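# Place the toast box on the mat as pictured

## Task

Set the toast box down so it rests on the mat in the same orientation as the reference image named manual. The whole box must lie within the mat, no other object may be on the mat, and nothing may be left tipped over.

## Robot and tools

Robot: one arm with six revolute joints and a two-finger parallel gripper. Its base sits at (0, 0, +0.071) m in the scene frame, turned about 8.7 degrees about z (quat_wxyz +0.997, -0.006, -0.006, +0.076) and possibly slightly tilted. Scene frame: origin on the table top under the base, +z up, +x forward, +y to the left when facing +x. A two-camera stand is fixed to the floor near the table; do not strike it. A loose object may occasionally get a brief external nudge.

Joint order. Every row you send and every per-joint list in a result uses this unusual order: wrist pitch, shoulder, wrist roll, wrist yaw, elbow, waist. A row has 7 plain numbers: those six joints, then the gripper opening. Joint values are absolute target angles in radians (not offsets), the same quantity printed under Joint positions. Stated ranges: wrist pitch -1.571 to 1.571, shoulder 0.000 to 3.142, elbow 0.000 to 3.142, wrist yaw -1.571 to 1.571, wrist roll -2.094 to 2.094, waist -2.618 to 3.054. True ends may differ by up to 0.059 rad; a target beyond a true end is clipped there and the result then says "joint sent to its limit". A target more than 0.059 rad beyond a stated end, and further out than the current angle, makes the call refused. Opening: -1 closed to +1 fully open; between those values the fingers go to where grip_measured reads that number.

execute_actions(actions, cameras): actions is a list of actions; each action is a list of up to 15 rows, one per 1/30 s control step, and a short action repeats its final row to fill 15 steps. Each control step keeps a joint's target within 0.339 rad of its measured angle (waist, shoulder, elbow) or 2.2 rad (wrist joints), and targets that would shift the gripper over 200 mm are scaled back, so large changes need several actions. Images come back only when actions is empty or cameras names them.

move(target, speed, blend, opening_speed, grip_force, blocking, cameras): target is one 7-number absolute row or a list of up to 15 rows, sharing 10 s total. speed is rad/s for the joint with the longest way to go (0.01 to 12.57, default 0.5), one value or one per target. blend (rad) rounds corners at intermediate targets; 0 stops at each. opening_speed sets how fast the opening changes per second (0.2 or more); use it when closing on something fragile. grip_force sets per-pad force in newtons, 10 to 50, and persists; low values close slowly. blocking=false returns after about 0.5 s while motion continues, and a new move replaces the running one. Joints move together so the gripper traces a curve, and the path does not avoid obstacles. The result adds a move: line such as done (resting within 0.035 rad of every target), off_target, moving, held or fault, plus limits=held if steps were withheld. Done does not prove contact or lack of it.

wait(seconds 0 to 10, cameras): let time pass holding the last command. stop(cameras): brakes a running move; fast motion needs room to stop. zoom_image(camera, region): camera is cam_high or cam_wrist; region [x0, y0, x1, y1] in image pixels from the top-left, at most 504 by 504, on that camera's newest image. show_instructions(): shows the reference image again. finished_scene(scene): ends the current scene, giving its number; irreversible, so only call it when the object is settled correctly.

Results: Joint positions (rad) and Joint velocities (rad/s) in the order above, then pad gap in m (0.094 fully open); Joint targets are what the joints are currently driven toward; Tool commands show the current gripper command; grip_measured reads on the -1..+1 scale, reading slightly wide when empty and roughly 3 mm narrower than a firmly squeezed hard part. Joint torques (N m, positive toward larger angles) include gravity and friction, are offset and noisy, and joints 2, 5 and 6 wrap at ±28. "joint command not followed" means a clearance check altered targets. To keep a joint still, resend its Joint targets value; to keep the gripper as it is, resend its current command, since 0 is a real command. To release, command an opening well above grip_measured.

Cameras: cam_high, fixed, 896x504, with calibration K and T_world_to_cam given (accurate to roughly a centimetre near image centre); cam_wrist, fisheye 672x504 on the gripper, pose not given.

Avoid: dropping the held object or releasing it while moving, fast swings into the table or objects, hard presses (a target far past contact pushes harder), knocking items over, anything leaving the table, and leaving other items on the mat. Motor heat builds when holding loads, staying stretched out, or pushing toward unreachable poses; MOTOR HOT appears at 75 °C, and at 90 °C the arm folds and stops working for the rest of the scene.

Each tool is called by a JSON object that holds its "fn" and its "kwargs", one argument or row to a line.

Reference images:

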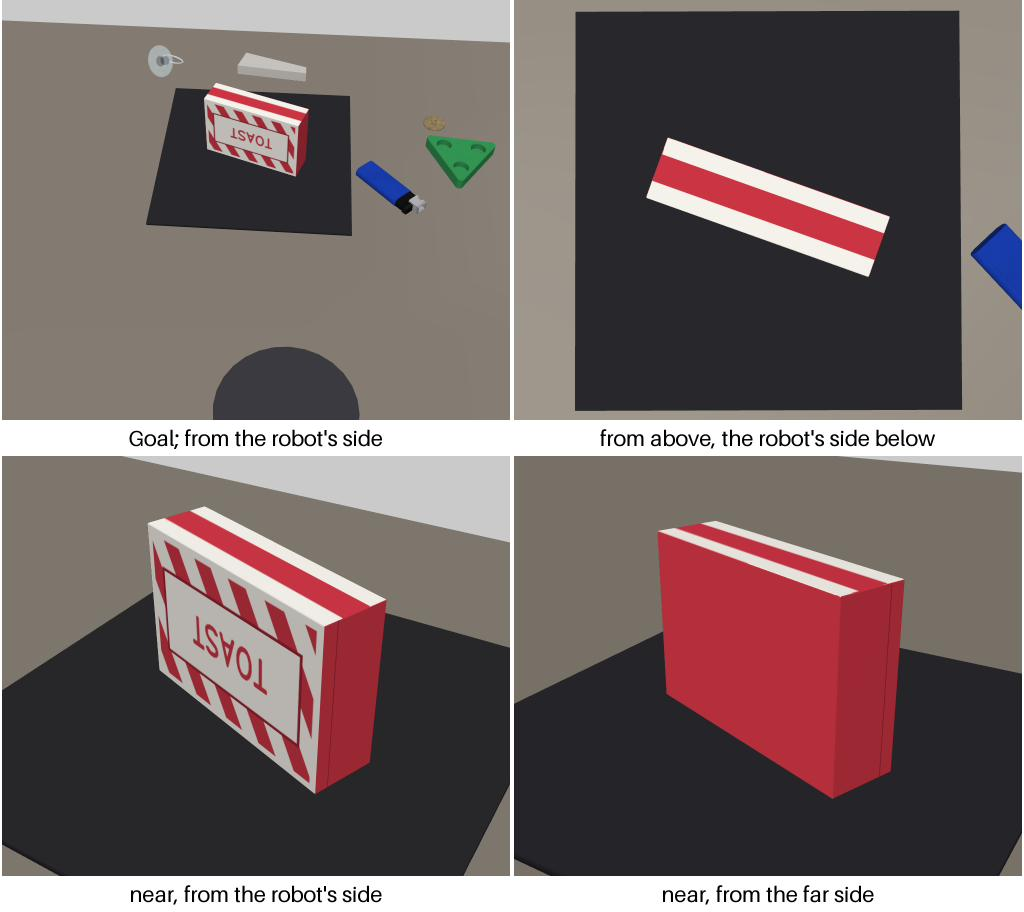

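## Session

{"fn": "execute_actions", "kwargs": {
  "actions": []
}}

Scene clock: 0.00 s.
grip_measured=+1.000
Joint names: [wrist pitch, shoulder, wrist roll, wrist yaw, elbow, waist]
Joint positions: [-1.03 0.332 0.841 0.569 0.458 0.595 0.094]
Joint velocities: within noise
Joint torques (N m): no reading
Heat: 28 °C.
Joint targets: [-1.021 0.328 0.839 0.585 0.472 0.595]
Tool commands: gripper/opening=+1.0

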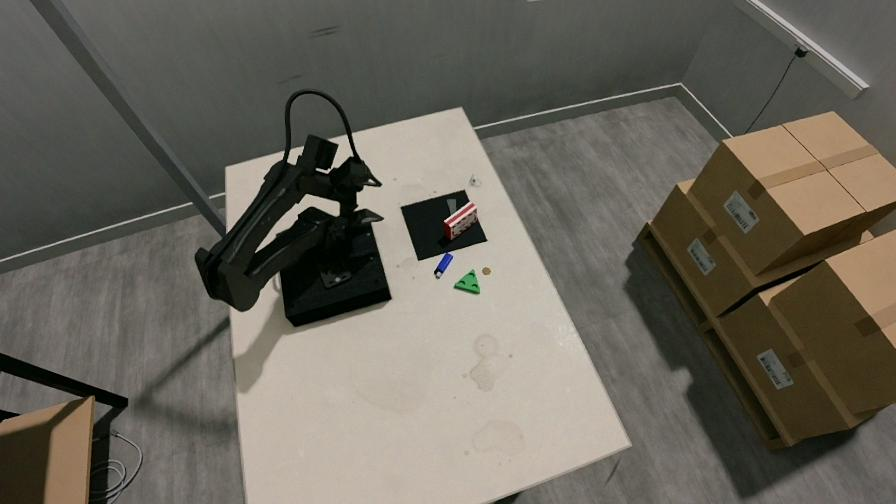

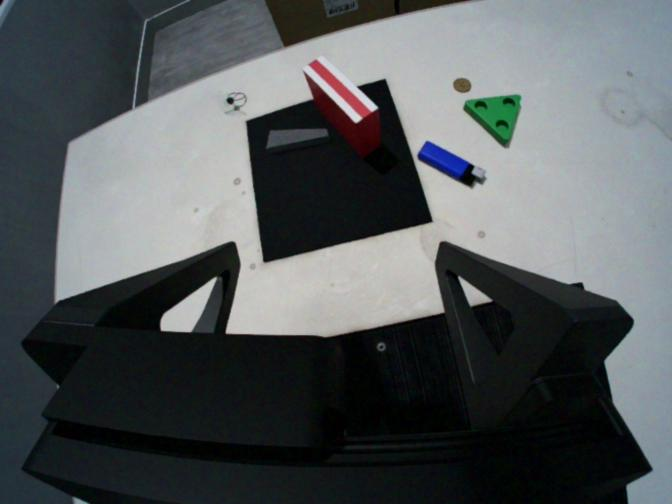

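{"fn": "zoom_image", "kwargs": {
  "camera": "cam_high",
  "region": [380, 160, 520, 300]
}}

{"fn": "zoom_image", "kwargs": {
  "camera": "cam_wrist",
  "region": [220, 40, 540, 280]
}}

Scaled by 3.600 from the camera's 896x504 image, which has a finer 1280x720 frame.

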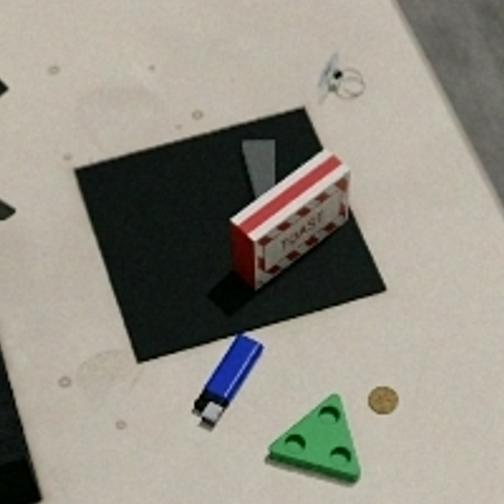

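Scaled by 1.575 from the camera's 672x504 image, which has a finer 960x720 frame.

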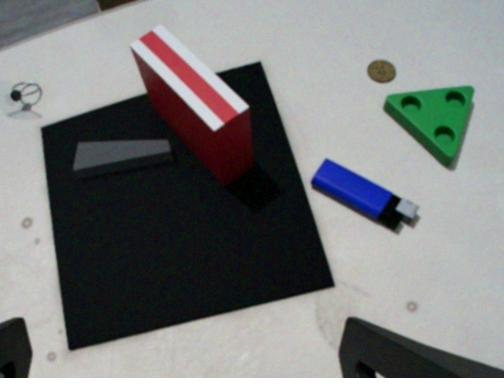

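{"fn": "move", "kwargs": {
  "target": [-1.2956, 2.1066, -1.57, 0.0, 1.8314, -0.032, 1.0],
  "speed": 1.0,
  "cameras": ["all"]
}}

Scene clock: 35.53 s.
grip_measured=+1.000
Joint names: [wrist pitch, shoulder, wrist roll, wrist yaw, elbow, waist]
Joint positions: [-1.274 2.104 -1.561 0.02 1.799 -0.031 0.094]
Joint torques (N m): [-0.2 -9.05 -0.12 -0.2 7.1 -0.35]
Heat: 31 °C.
Joint targets: [-1.296 2.107 -1.570 0.000 1.831 -0.032]
move: done

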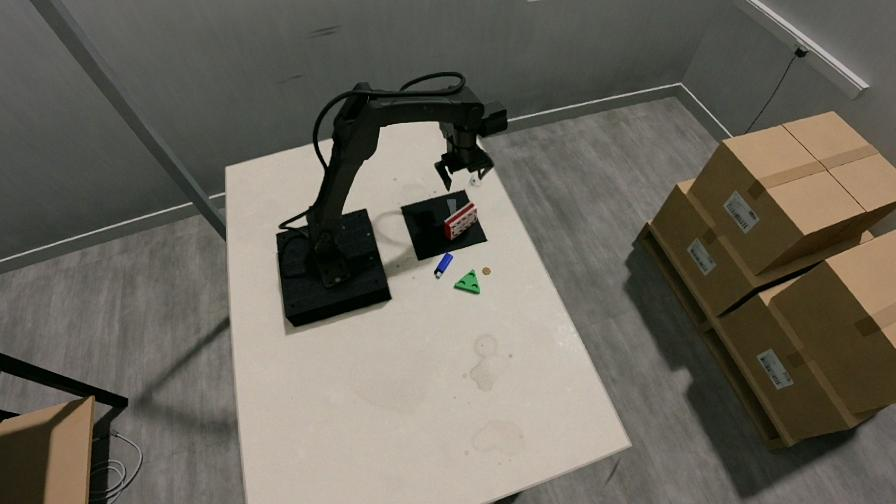

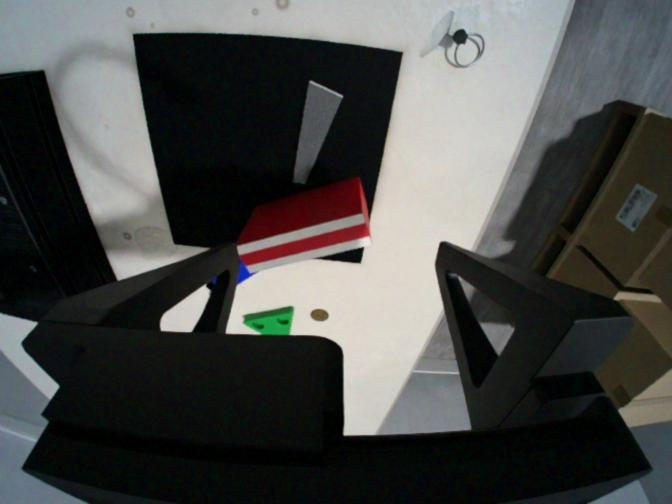

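{"fn": "zoom_image", "kwargs": {
  "camera": "cam_high",
  "region": [300, 60, 540, 300]
}}

{"fn": "zoom_image", "kwargs": {
  "camera": "cam_wrist",
  "region": [100, 0, 600, 360]
}}

Scaled by 2.100 from the camera's 896x504 image, which has a finer 1280x720 frame.

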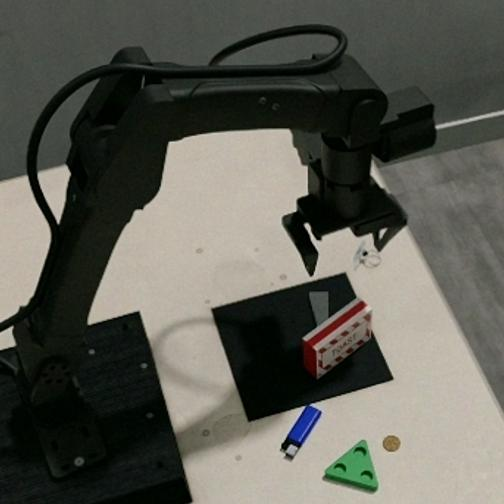

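Scaled by 1.008 from the camera's 672x504 image, which has a finer 960x720 frame.

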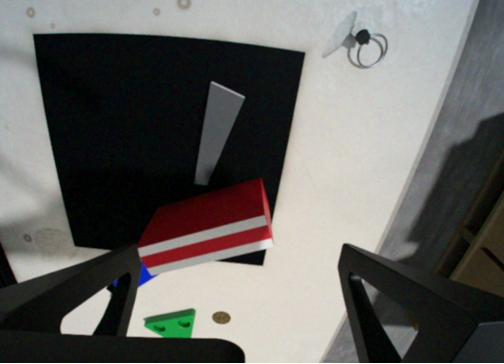

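{"fn": "move", "kwargs": {
  "target": [-0.974, 2.09, -1.205, 0.0, 1.5, 0.0246, 0.1],
  "speed": 0.6,
  "cameras": ["all"]
}}

{"fn": "zoom_image", "kwargs": {
  "camera": "cam_wrist",
  "region": [150, 50, 550, 350]
}}

Scene clock: 61.77 s.
grip_measured=+0.102
Joint names: [wrist pitch, shoulder, wrist roll, wrist yaw, elbow, waist]
Joint positions: [-0.992 2.104 -1.213 0.018 1.506 0.021 0.052]
Joint torques (N m): [0.15 -9.94 0.11 -0.15 3.74 0.1]
Heat: 33 °C.
Joint targets: [-0.974 2.090 -1.205 0.000 1.500 0.025]
move: done

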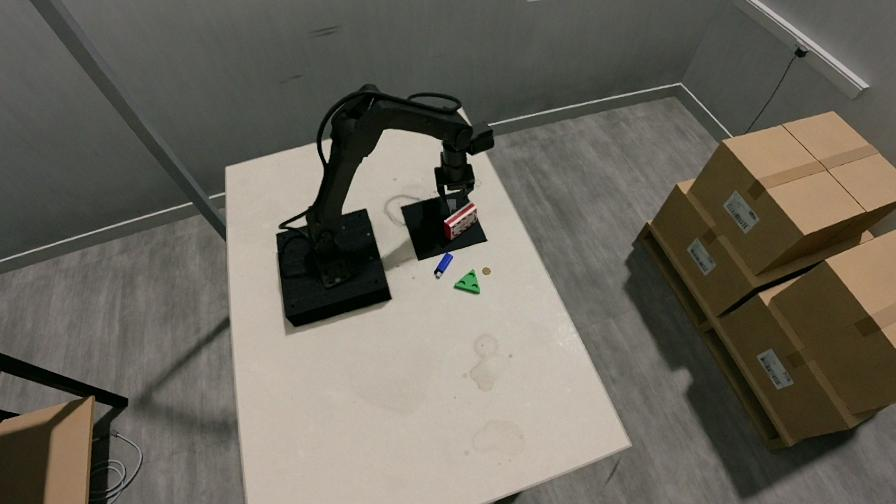

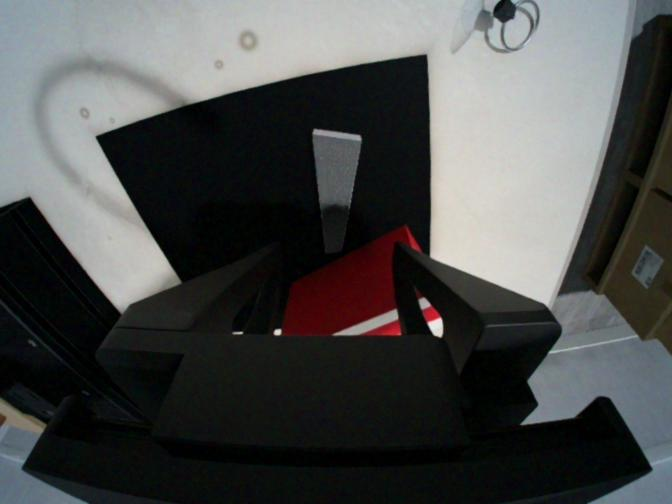

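Scaled by 1.260 from the camera's 672x504 image, which has a finer 960x720 frame.

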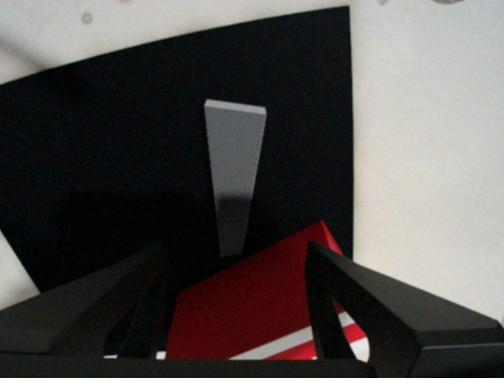

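{"fn": "move", "kwargs": {
  "target": [-0.84, 2.12, -1.205, 0.0, 1.406, 0.029, 0.1],
  "speed": 0.3,
  "cameras": ["cam_wrist"]
}}

Scene clock: 68.73 s.
grip_measured=+0.102
Joint names: [wrist pitch, shoulder, wrist roll, wrist yaw, elbow, waist]
Joint positions: [-0.859 2.109 -1.213 0.018 1.414 0.023 0.052]
Joint torques (N m): [0.26 -8.23 0.05 -0.21 3.36 0.54]
Heat: 33 °C.
Joint targets: [-0.840 2.120 -1.205 0.000 1.406 0.029]
move: done
Images, in order (width x height): cam_wrist 672x504.

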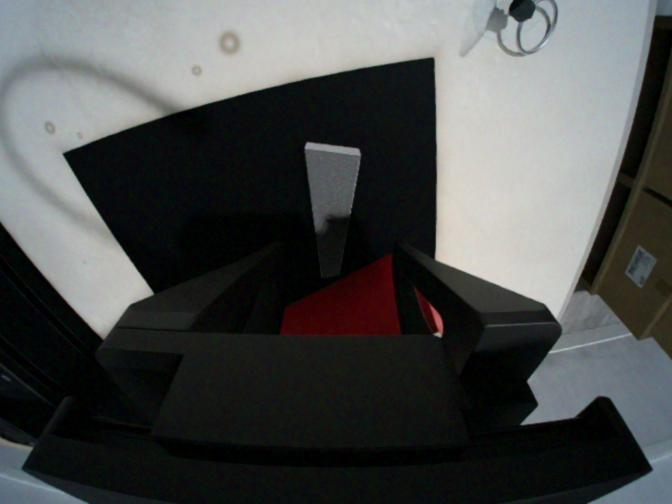

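{"fn": "move", "kwargs": {
  "target": [-0.785, 2.16, -1.205, 0.0, 1.378, 0.029, 0.1],
  "speed": 0.2,
  "cameras": ["cam_wrist"]
}}

Scene clock: 71.20 s.
grip_measured=+0.102
Joint names: [wrist pitch, shoulder, wrist roll, wrist yaw, elbow, waist]
Joint positions: [-0.804 2.149 -1.213 0.018 1.385 0.023 0.052]
Joint torques (N m): [0.28 -8.32 0.05 -0.2 3.17 0.44]
Heat: 33 °C.
Joint targets: [-0.785 2.160 -1.205 0.000 1.378 0.029]
move: done
Images, in order (width x height): cam_wrist 672x504.

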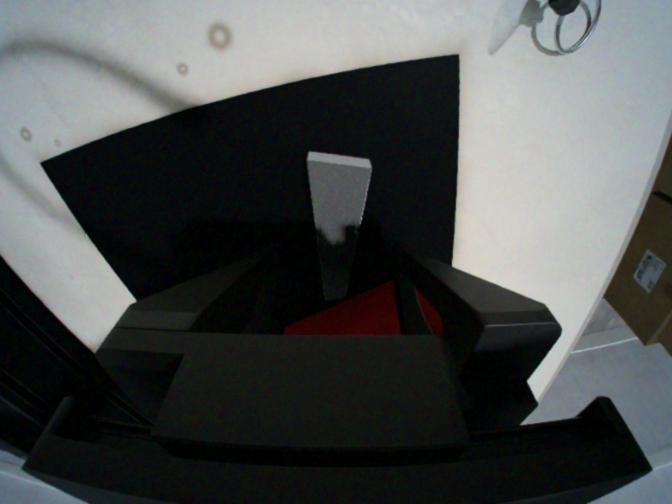

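{"fn": "move", "kwargs": {
  "target": [-0.785, 2.16, -1.205, 0.0, 1.378, 0.029, -1.0],
  "opening_speed": 1.0,
  "grip_force": 30,
  "cameras": ["cam_wrist"]
}}

Scene clock: 75.37 s.
grip_measured=-0.991
Joint names: [wrist pitch, shoulder, wrist roll, wrist yaw, elbow, waist]
Joint positions: [-0.803 2.149 -1.213 0.018 1.385 0.023 0]
Joint torques (N m): [0.28 -8.09 0.09 -0.16 3.23 0.49]
Heat: 33 °C.
Joint targets: [-0.785 2.160 -1.205 0.000 1.378 0.029]
grip_force (N): 30
move: done
Images, in order (width x height): cam_wrist 672x504.

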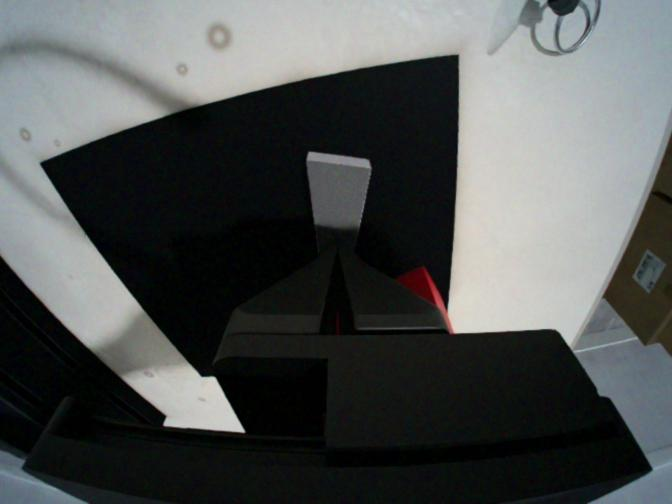

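{"fn": "move", "kwargs": {
  "target": [
    [-0.785, 2.16, -1.205, 0.0, 1.378, 0.029, 0.1],
    [-0.746, 2.183, -1.205, 0.0, 1.362, 0.029, 0.1],
    [-0.746, 2.183, -1.205, 0.0, 1.362, 0.029, -1.0]
  ],
  "speed": 0.2,
  "opening_speed": 1.5,
  "cameras": ["cam_wrist"]
}}

Scene clock: 82.60 s.
grip_measured=-0.596
Joint names: [wrist pitch, shoulder, wrist roll, wrist yaw, elbow, waist]
Joint positions: [-0.764 2.171 -1.212 0.018 1.37 0.023 0.019]
Joint torques (N m): [0.23 -8.35 0.07 -0.15 2.95 0.36]
Heat: 33 °C.
Joint targets: [-0.746 2.183 -1.205 0.000 1.362 0.029]
grip_force (N): 30
move: done
Images, in order (width x height): cam_wrist 672x504.

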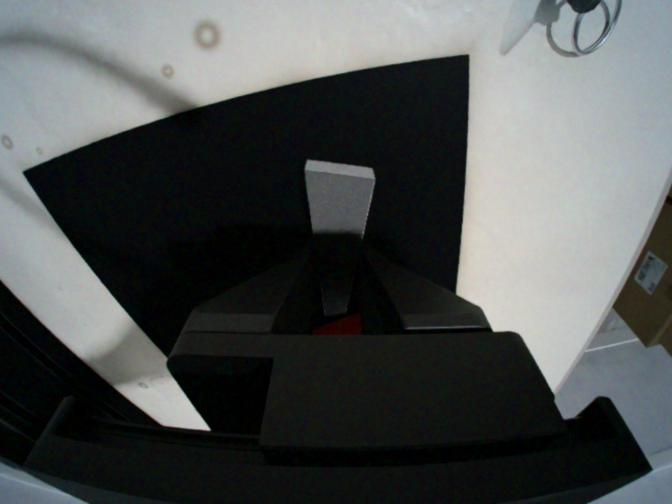

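{"fn": "move", "kwargs": {
  "target": [
    [-0.94, 2.09, -1.205, 0.0, 1.465, 0.029, -1.0],
    [-0.94, 2.09, -1.205, 0.0, 1.465, 0.429, -1.0],
    [-0.746, 2.183, -1.205, 0.0, 1.362, 0.429, -1.0],
    [-0.746, 2.183, -1.205, 0.0, 1.362, 0.429, 0.1],
    [-0.94, 2.09, -1.205, 0.0, 1.465, 0.429, 0.1]
  ],
  "speed": [0.3, 0.6, 0.25, 0.3, 0.4],
  "blend": [0.02, 0.02, 0, 0, 0],
  "opening_speed": 1.5,
  "cameras": ["all"]
}}

Scene clock: 90.53 s.
grip_measured=+0.098
Joint names: [wrist pitch, shoulder, wrist roll, wrist yaw, elbow, waist]
Joint positions: [-0.92 2.133 -1.211 0.009 1.44 0.435 0.052]
Joint torques (N m): [-0.28 -12.21 0.06 -0.06 6.01 -0.91]
Heat: 34 °C.
Joint targets: [-0.940 2.090 -1.205 0.000 1.465 0.429]
grip_force (N): 30
move: off_target; the shoulder is farthest, 0.043 rad from its target

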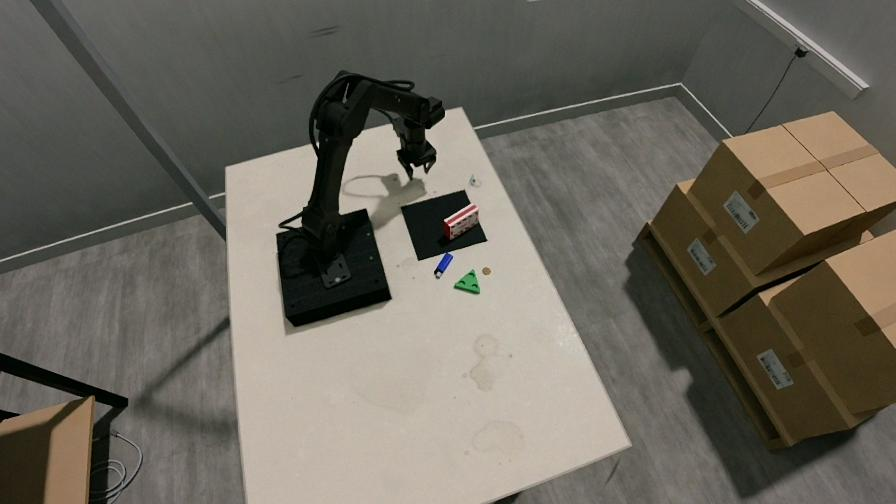

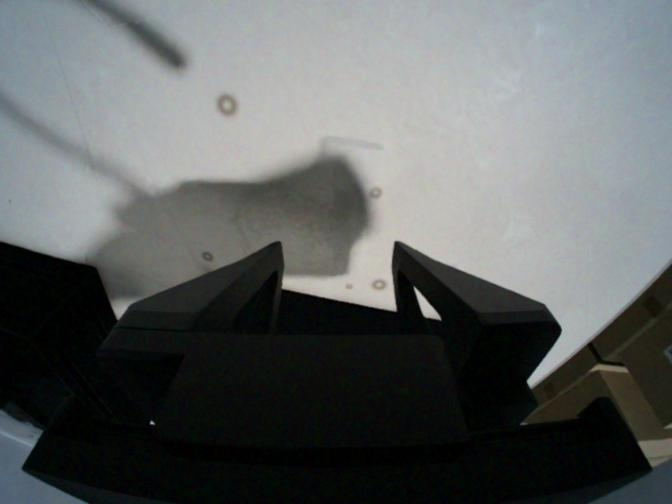

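{"fn": "move", "kwargs": {
  "target": [
    [-0.1, 1.7, -1.2, -0.05, 1.2, -0.1, 0.1],
    [0.569, 1.773, -0.624, -1.104, 0.50, -0.892, 0.3]
  ],
  "speed": [0.8, 0.7],
  "blend": [0.15, 0],
  "cameras": ["all"]
}}

{"fn": "zoom_image", "kwargs": {
  "camera": "cam_high",
  "region": [300, 100, 540, 340]
}}

Scene clock: 116.83 s.
grip_measured=+0.298
Joint names: [wrist pitch, shoulder, wrist roll, wrist yaw, elbow, waist]
Joint positions: [0.544 1.765 -0.632 -1.08 0.506 -0.889 0.061]
Joint torques (N m): [1.39 -4.75 0.05 -0.64 2.35 -0.28]
Heat: 38 °C.
Joint targets: [0.569 1.773 -0.624 -1.104 0.500 -0.892]
grip_force (N): 30
move: done

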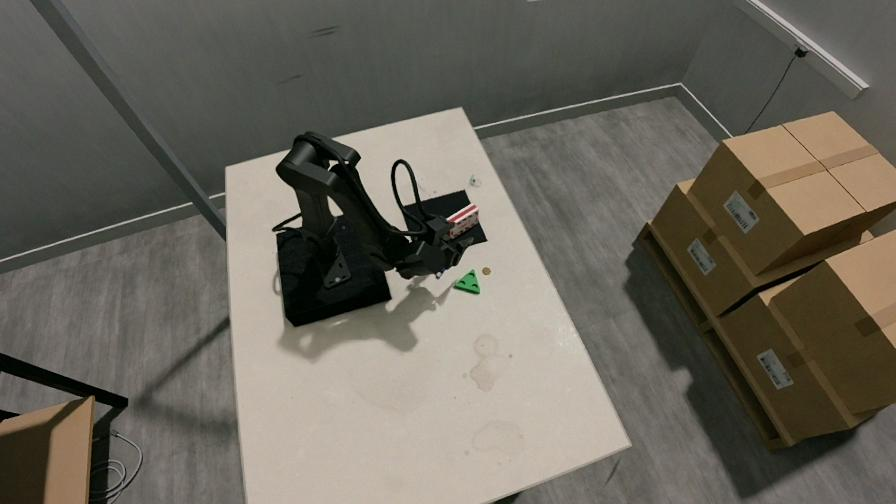

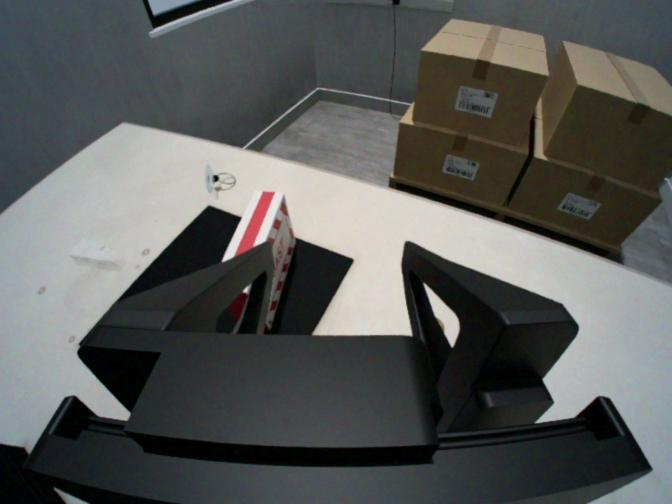

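Scaled by 2.100 from the camera's 896x504 image, which has a finer 1280x720 frame.

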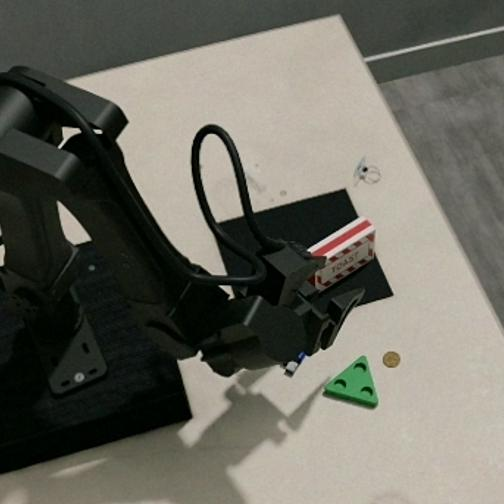

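{"fn": "zoom_image", "kwargs": {
  "camera": "cam_wrist",
  "region": [150, 160, 400, 348]
}}

Scaled by 2.016 from the camera's 672x504 image, which has a finer 960x720 frame.

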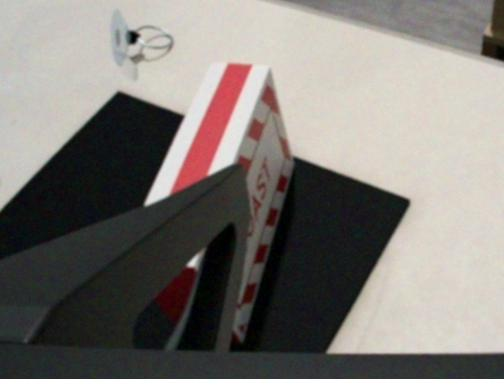

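{"fn": "zoom_image", "kwargs": {
  "camera": "cam_wrist",
  "region": [210, 180, 320, 262]
}}

Scaled by 4.582 from the camera's 672x504 image, which has a finer 960x720 frame.

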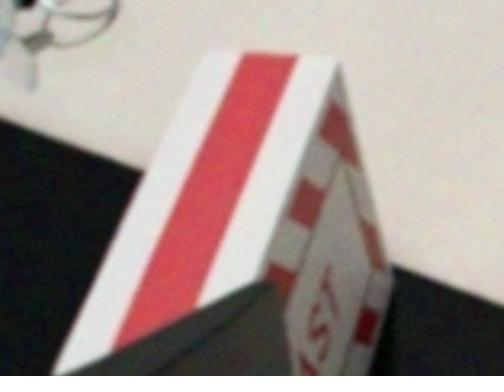

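{"fn": "zoom_image", "kwargs": {
  "camera": "cam_high",
  "region": [400, 180, 500, 280]
}}

{"fn": "zoom_image", "kwargs": {
  "camera": "cam_wrist",
  "region": [60, 120, 400, 345]
}}

Scaled by 5.040 from the camera's 896x504 image, which has a finer 1280x720 frame.

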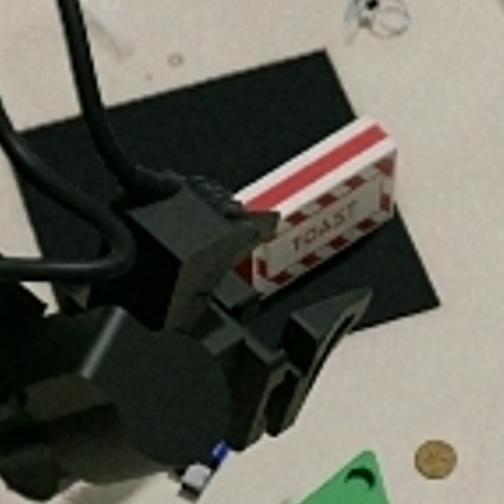

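Scaled by 1.482 from the camera's 672x504 image, which has a finer 960x720 frame.

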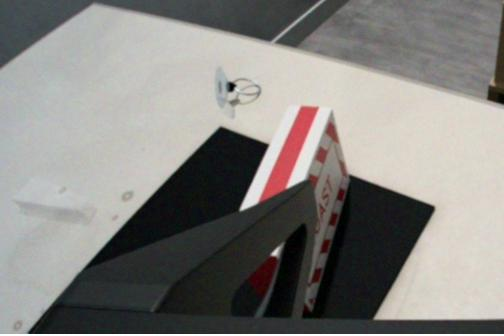

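{"fn": "move", "kwargs": {
  "target": [-1.165, 1.866, 0.0, 0.0, 1.46, -0.2, 0.3],
  "speed": 1.0,
  "cameras": ["all"]
}}

{"fn": "zoom_image", "kwargs": {
  "camera": "cam_wrist",
  "region": [100, 0, 604, 380]
}}

{"fn": "zoom_image", "kwargs": {
  "camera": "cam_high",
  "region": [320, 80, 520, 280]
}}

Scene clock: 158.93 s.
grip_measured=+0.298
Joint names: [wrist pitch, shoulder, wrist roll, wrist yaw, elbow, waist]
Joint positions: [-1.152 1.856 -0.008 -0.009 1.429 -0.201 0.061]
Joint torques (N m): [-0.08 -6.61 0.08 0.08 6.89 -0.05]
Heat: 31 °C.
Joint targets: [-1.165 1.866 0.000 0.000 1.460 -0.200]
grip_force (N): 30
move: done

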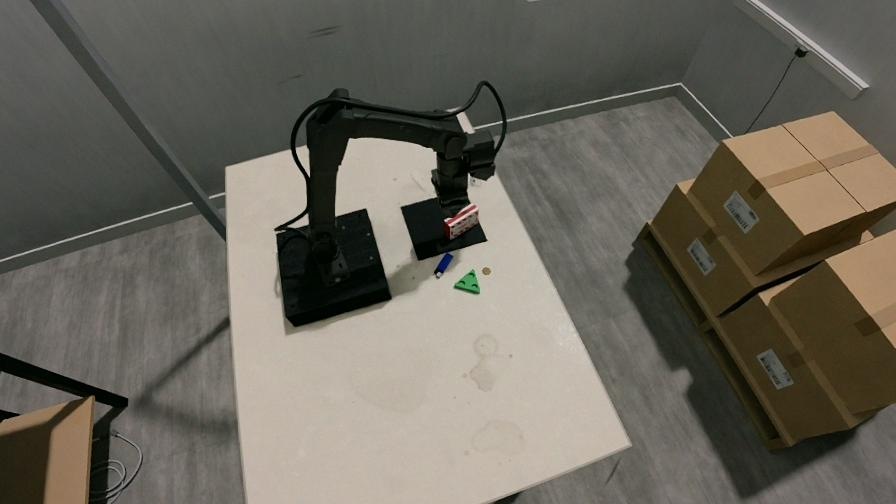

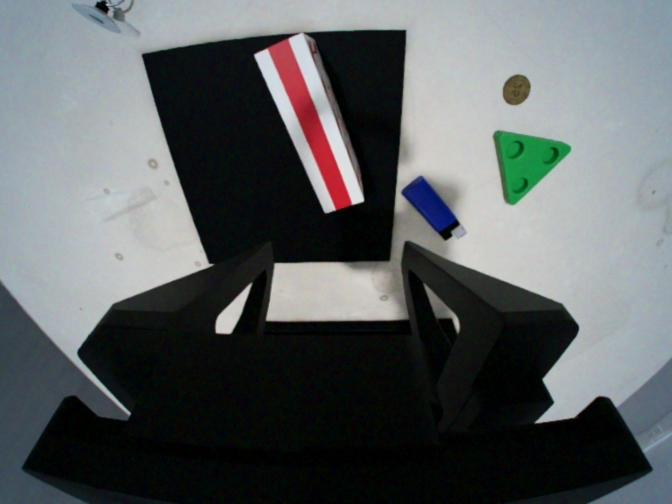

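Scaled by 1.000.

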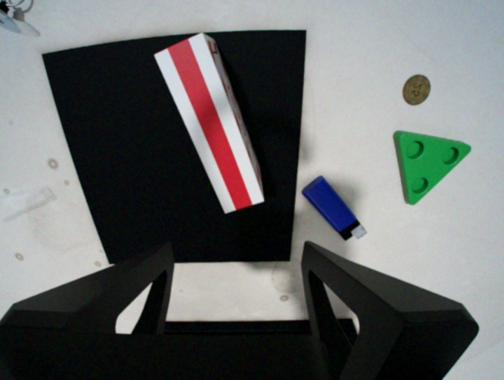

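Scaled by 2.520 from the camera's 896x504 image, which has a finer 1280x720 frame.

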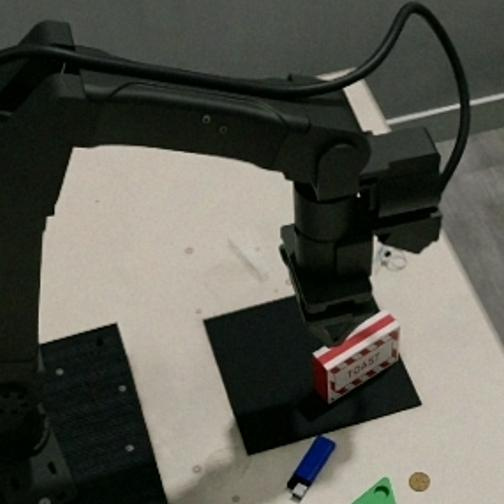

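{"fn": "zoom_image", "kwargs": {
  "camera": "cam_wrist",
  "region": [240, 20, 400, 240]
}}

{"fn": "zoom_image", "kwargs": {
  "camera": "cam_high",
  "region": [430, 190, 500, 260]
}}

Scaled by 2.291 from the camera's 672x504 image, which has a finer 960x720 frame.

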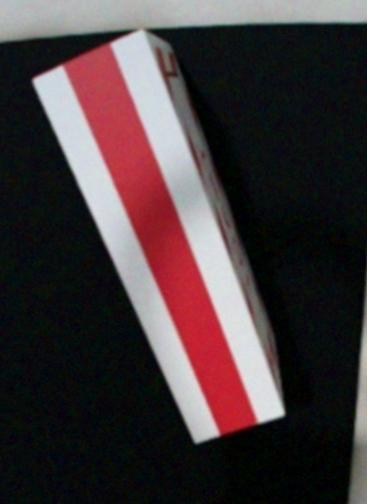

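Scaled by 7.200 from the camera's 896x504 image, which has a finer 1280x720 frame.

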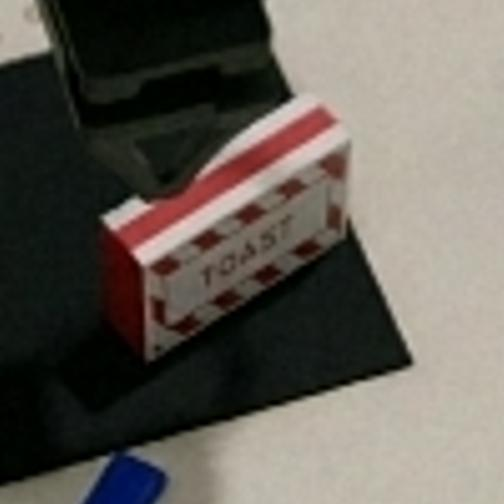

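{"fn": "move", "kwargs": {
  "target": [
    [-0.2, 1.5, -0.16, -0.3, 0.9, -0.35, 0.3],
    [0.635, 1.532, -0.321, -0.626, 0.3635, -0.494, 0.3]
  ],
  "speed": [0.9, 0.9],
  "blend": [0.2, 0],
  "cameras": ["all"]
}}

{"fn": "zoom_image", "kwargs": {
  "camera": "cam_wrist",
  "region": [180, 120, 500, 345]
}}

Scene clock: 188.70 s.
grip_measured=+0.298
Joint names: [wrist pitch, shoulder, wrist roll, wrist yaw, elbow, waist]
Joint positions: [0.603 1.543 -0.312 -0.608 0.369 -0.487 0.061]
Joint torques (N m): [1.76 -4.79 -0.11 -0.36 3.26 -0.66]
Heat: 33 °C.
Joint targets: [0.635 1.532 -0.321 -0.626 0.363 -0.494]
grip_force (N): 30
move: done

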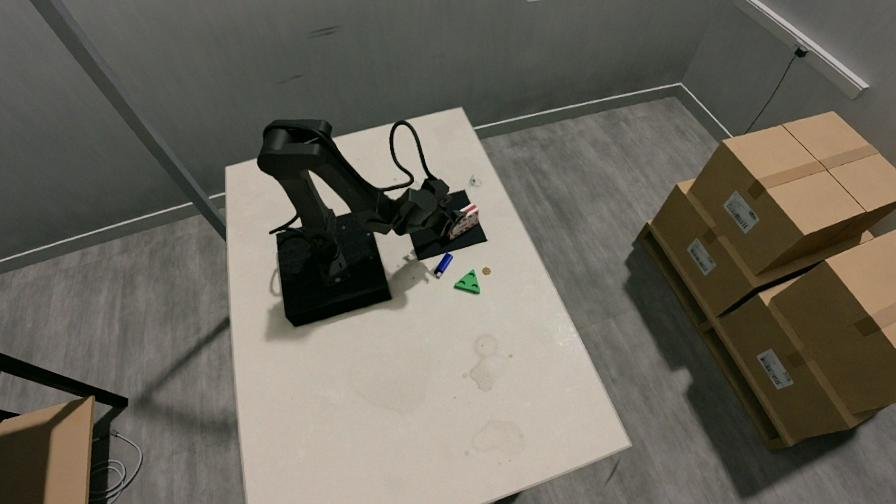

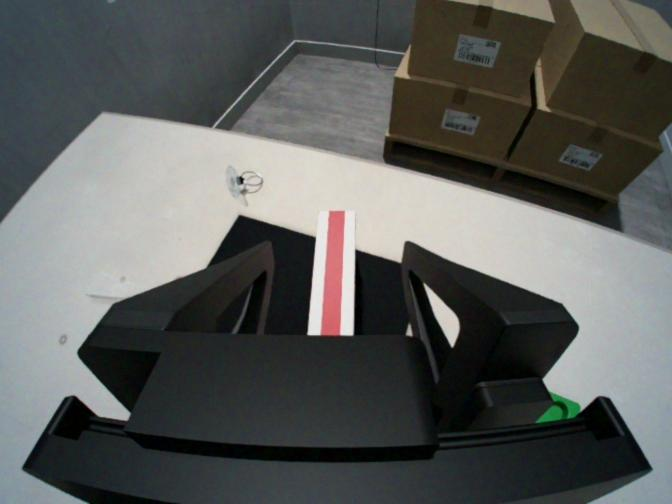

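Scaled by 1.575 from the camera's 672x504 image, which has a finer 960x720 frame.

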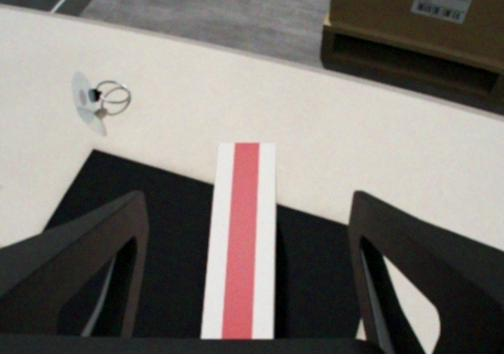

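{"fn": "move", "kwargs": {
  "target": [1.21, 2.04, -0.325, -0.628, 0.312, -0.484, 0.3],
  "speed": 0.35,
  "cameras": ["all"]
}}

{"fn": "zoom_image", "kwargs": {
  "camera": "cam_high",
  "region": [340, 120, 520, 300]
}}

Scene clock: 194.37 s.
grip_measured=+0.298
Joint names: [wrist pitch, shoulder, wrist roll, wrist yaw, elbow, waist]
Joint positions: [1.178 2.03 -0.317 -0.611 0.318 -0.487 0.061]
Joint torques (N m): [1.75 -4.72 -0.08 -0.36 0.68 0.08]
Heat: 32 °C.
Joint targets: [1.210 2.040 -0.325 -0.628 0.312 -0.484]
grip_force (N): 30
move: done

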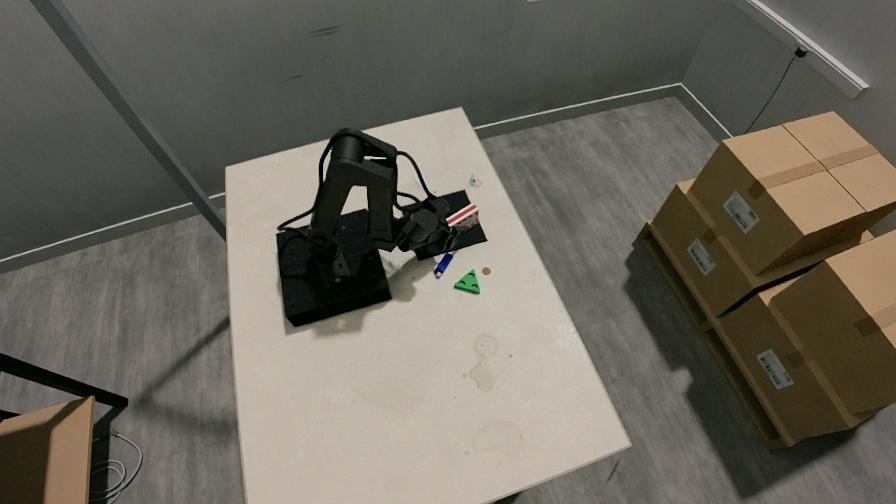

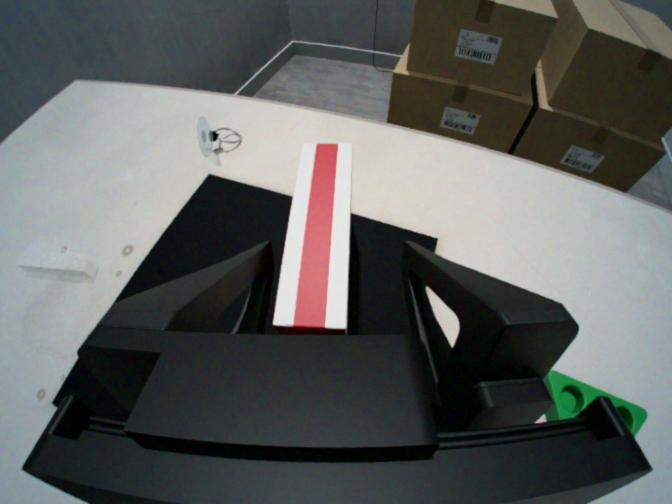

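Scaled by 2.800 from the camera's 896x504 image, which has a finer 1280x720 frame.

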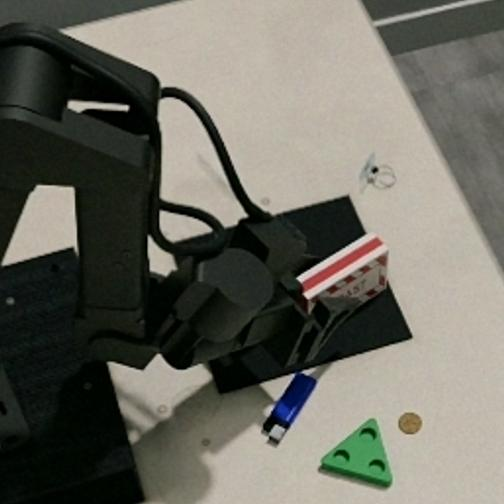

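{"fn": "move", "kwargs": {
  "target": [1.29, 2.05, -0.256, -0.506, 0.273, -0.418, 0.3],
  "speed": 0.3,
  "cameras": ["cam_wrist"]
}}

Scene clock: 199.27 s.
grip_measured=+0.298
Joint names: [wrist pitch, shoulder, wrist roll, wrist yaw, elbow, waist]
Joint positions: [1.257 2.038 -0.264 -0.508 0.28 -0.424 0.061]
Joint torques (N m): [1.85 -4.48 0.06 -0.13 0.43 0.31]
Heat: 32 °C.
Joint targets: [1.290 2.050 -0.256 -0.506 0.273 -0.418]
grip_force (N): 30
move: done
Images, in order (width x height): cam_wrist 672x504.

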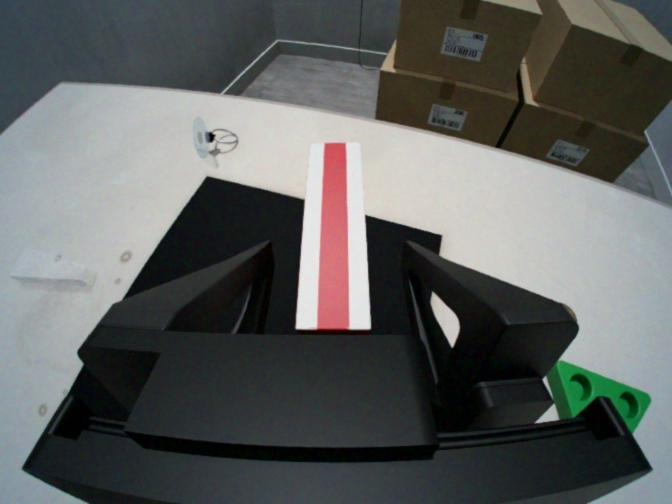

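{"fn": "move", "kwargs": {
  "target": [1.29, 2.05, -0.256, -0.506, 0.273, -0.418, -0.8],
  "opening_speed": 0.8,
  "grip_force": 40,
  "cameras": ["cam_wrist"]
}}

Scene clock: 201.53 s.
grip_measured=-0.420
Joint names: [wrist pitch, shoulder, wrist roll, wrist yaw, elbow, waist]
Joint positions: [1.258 2.038 -0.264 -0.507 0.28 -0.424 0.027]
Joint torques (N m): [1.8 -4.55 0.08 -0.11 0.51 0.43]
Heat: 31 °C.
Joint targets: [1.290 2.050 -0.256 -0.506 0.273 -0.418]
grip_force (N): 40
move: done
Images, in order (width x height): cam_wrist 672x504.

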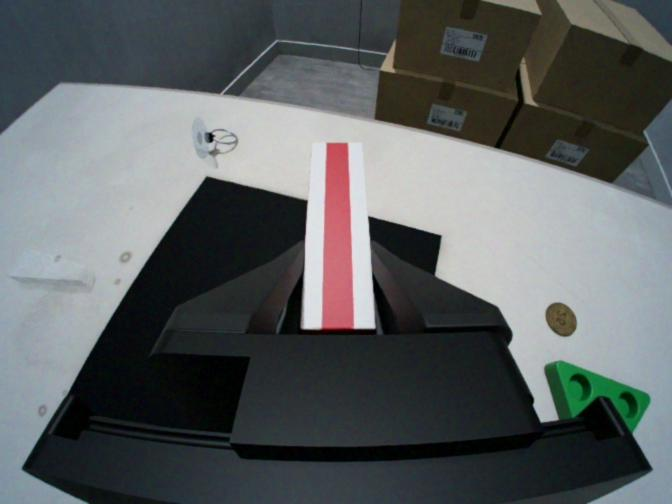

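{"fn": "move", "kwargs": {
  "target": [
    [0.619, 1.44, -0.256, -0.506, 0.347, -0.418, -0.8],
    [-0.6, 1.5, -0.13, -0.25, 1.25, -0.22, -0.8],
    [-1.37, 2.115, 0.0, 0.0, 1.65, -0.03, -0.8]
  ],
  "speed": [0.5, 0.8, 0.7],
  "blend": [0.15, 0.2, 0],
  "cameras": ["all"]
}}

{"fn": "zoom_image", "kwargs": {
  "camera": "cam_high",
  "region": [340, 80, 520, 280]
}}

Scene clock: 221.77 s.
grip_measured=-0.420
Joint names: [wrist pitch, shoulder, wrist roll, wrist yaw, elbow, waist]
Joint positions: [-1.352 2.112 -0.008 -0.009 1.619 -0.032 0.027]
Joint torques (N m): [-0.68 -8.77 0.08 0.09 6.49 0.12]
Heat: 31 °C.
Joint targets: [-1.370 2.115 0.000 0.000 1.650 -0.030]
grip_force (N): 40
move: done

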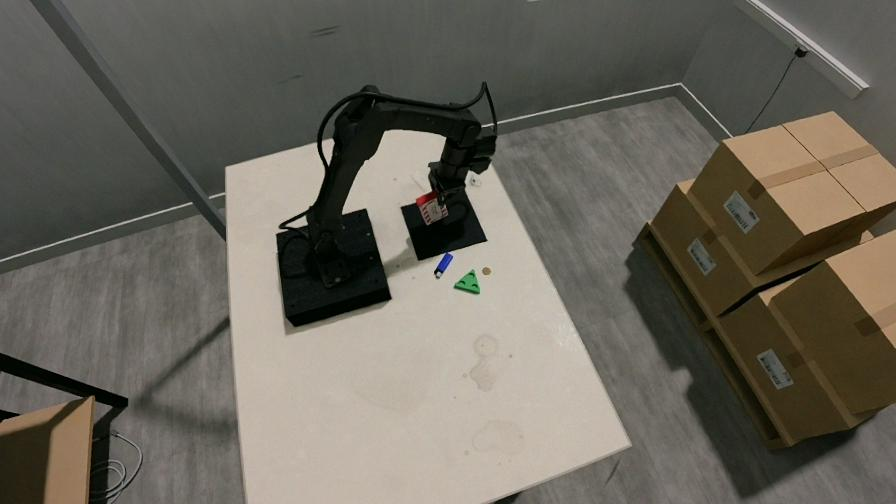

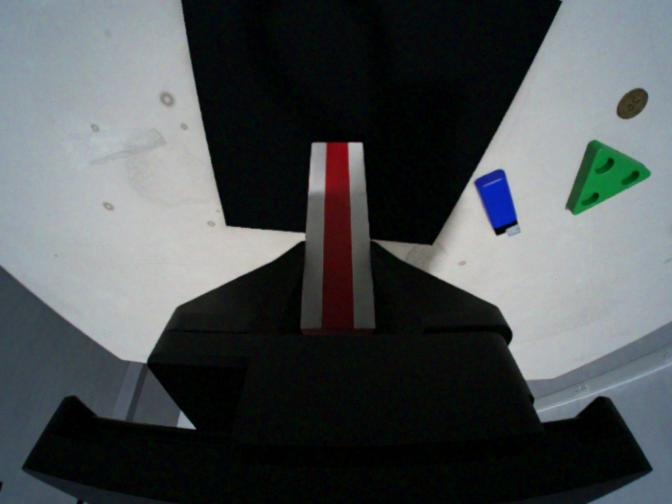

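Scaled by 2.520 from the camera's 896x504 image, which has a finer 1280x720 frame.

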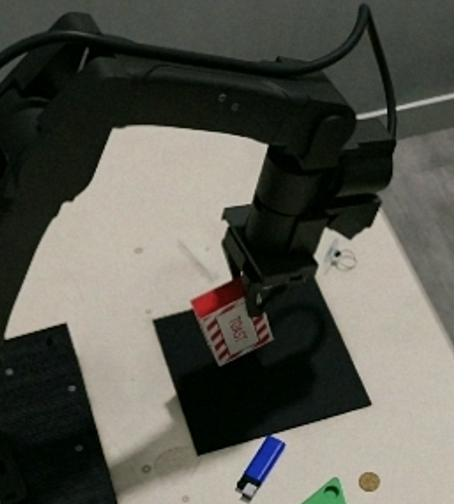

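{"fn": "move", "kwargs": {
  "target": [-1.514, 2.382, 0.0, 0.0, 1.924, -0.03, -0.8],
  "speed": 0.4,
  "cameras": ["cam_high"]
}}

{"fn": "zoom_image", "kwargs": {
  "camera": "cam_high",
  "region": [400, 170, 490, 270]
}}

Scene clock: 225.50 s.
grip_measured=-0.420
Joint names: [wrist pitch, shoulder, wrist roll, wrist yaw, elbow, waist]
Joint positions: [-1.493 2.373 -0.008 -0.008 1.893 -0.032 0.027]
Joint torques (N m): [-0.97 -9.58 0.11 0.06 6.28 -0.09]
Heat: 31 °C.
Joint targets: [-1.514 2.382 0.000 0.000 1.924 -0.030]
grip_force (N): 40
move: done
Images, in order (width x height): cam_high 896x504.

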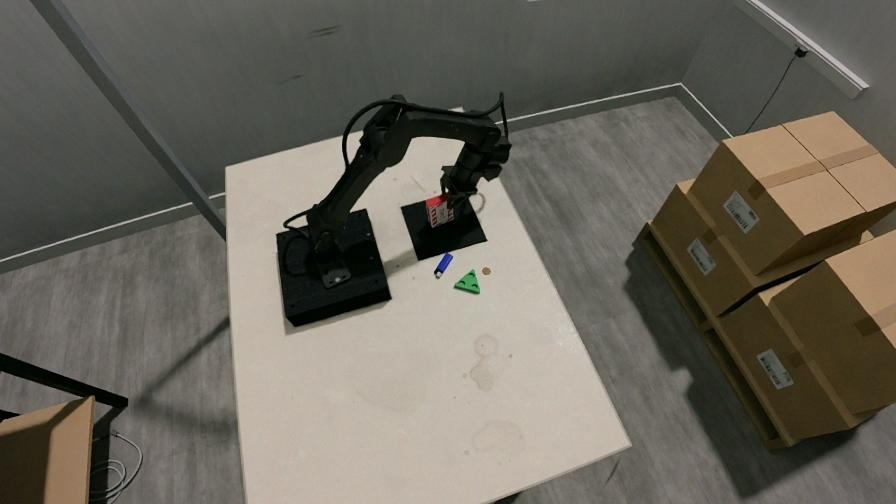

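Scaled by 5.040 from the camera's 896x504 image, which has a finer 1280x720 frame.

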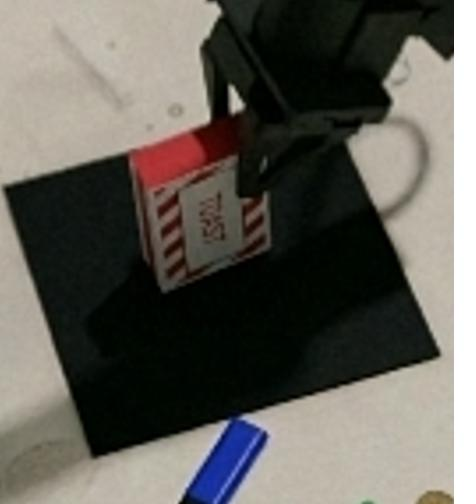

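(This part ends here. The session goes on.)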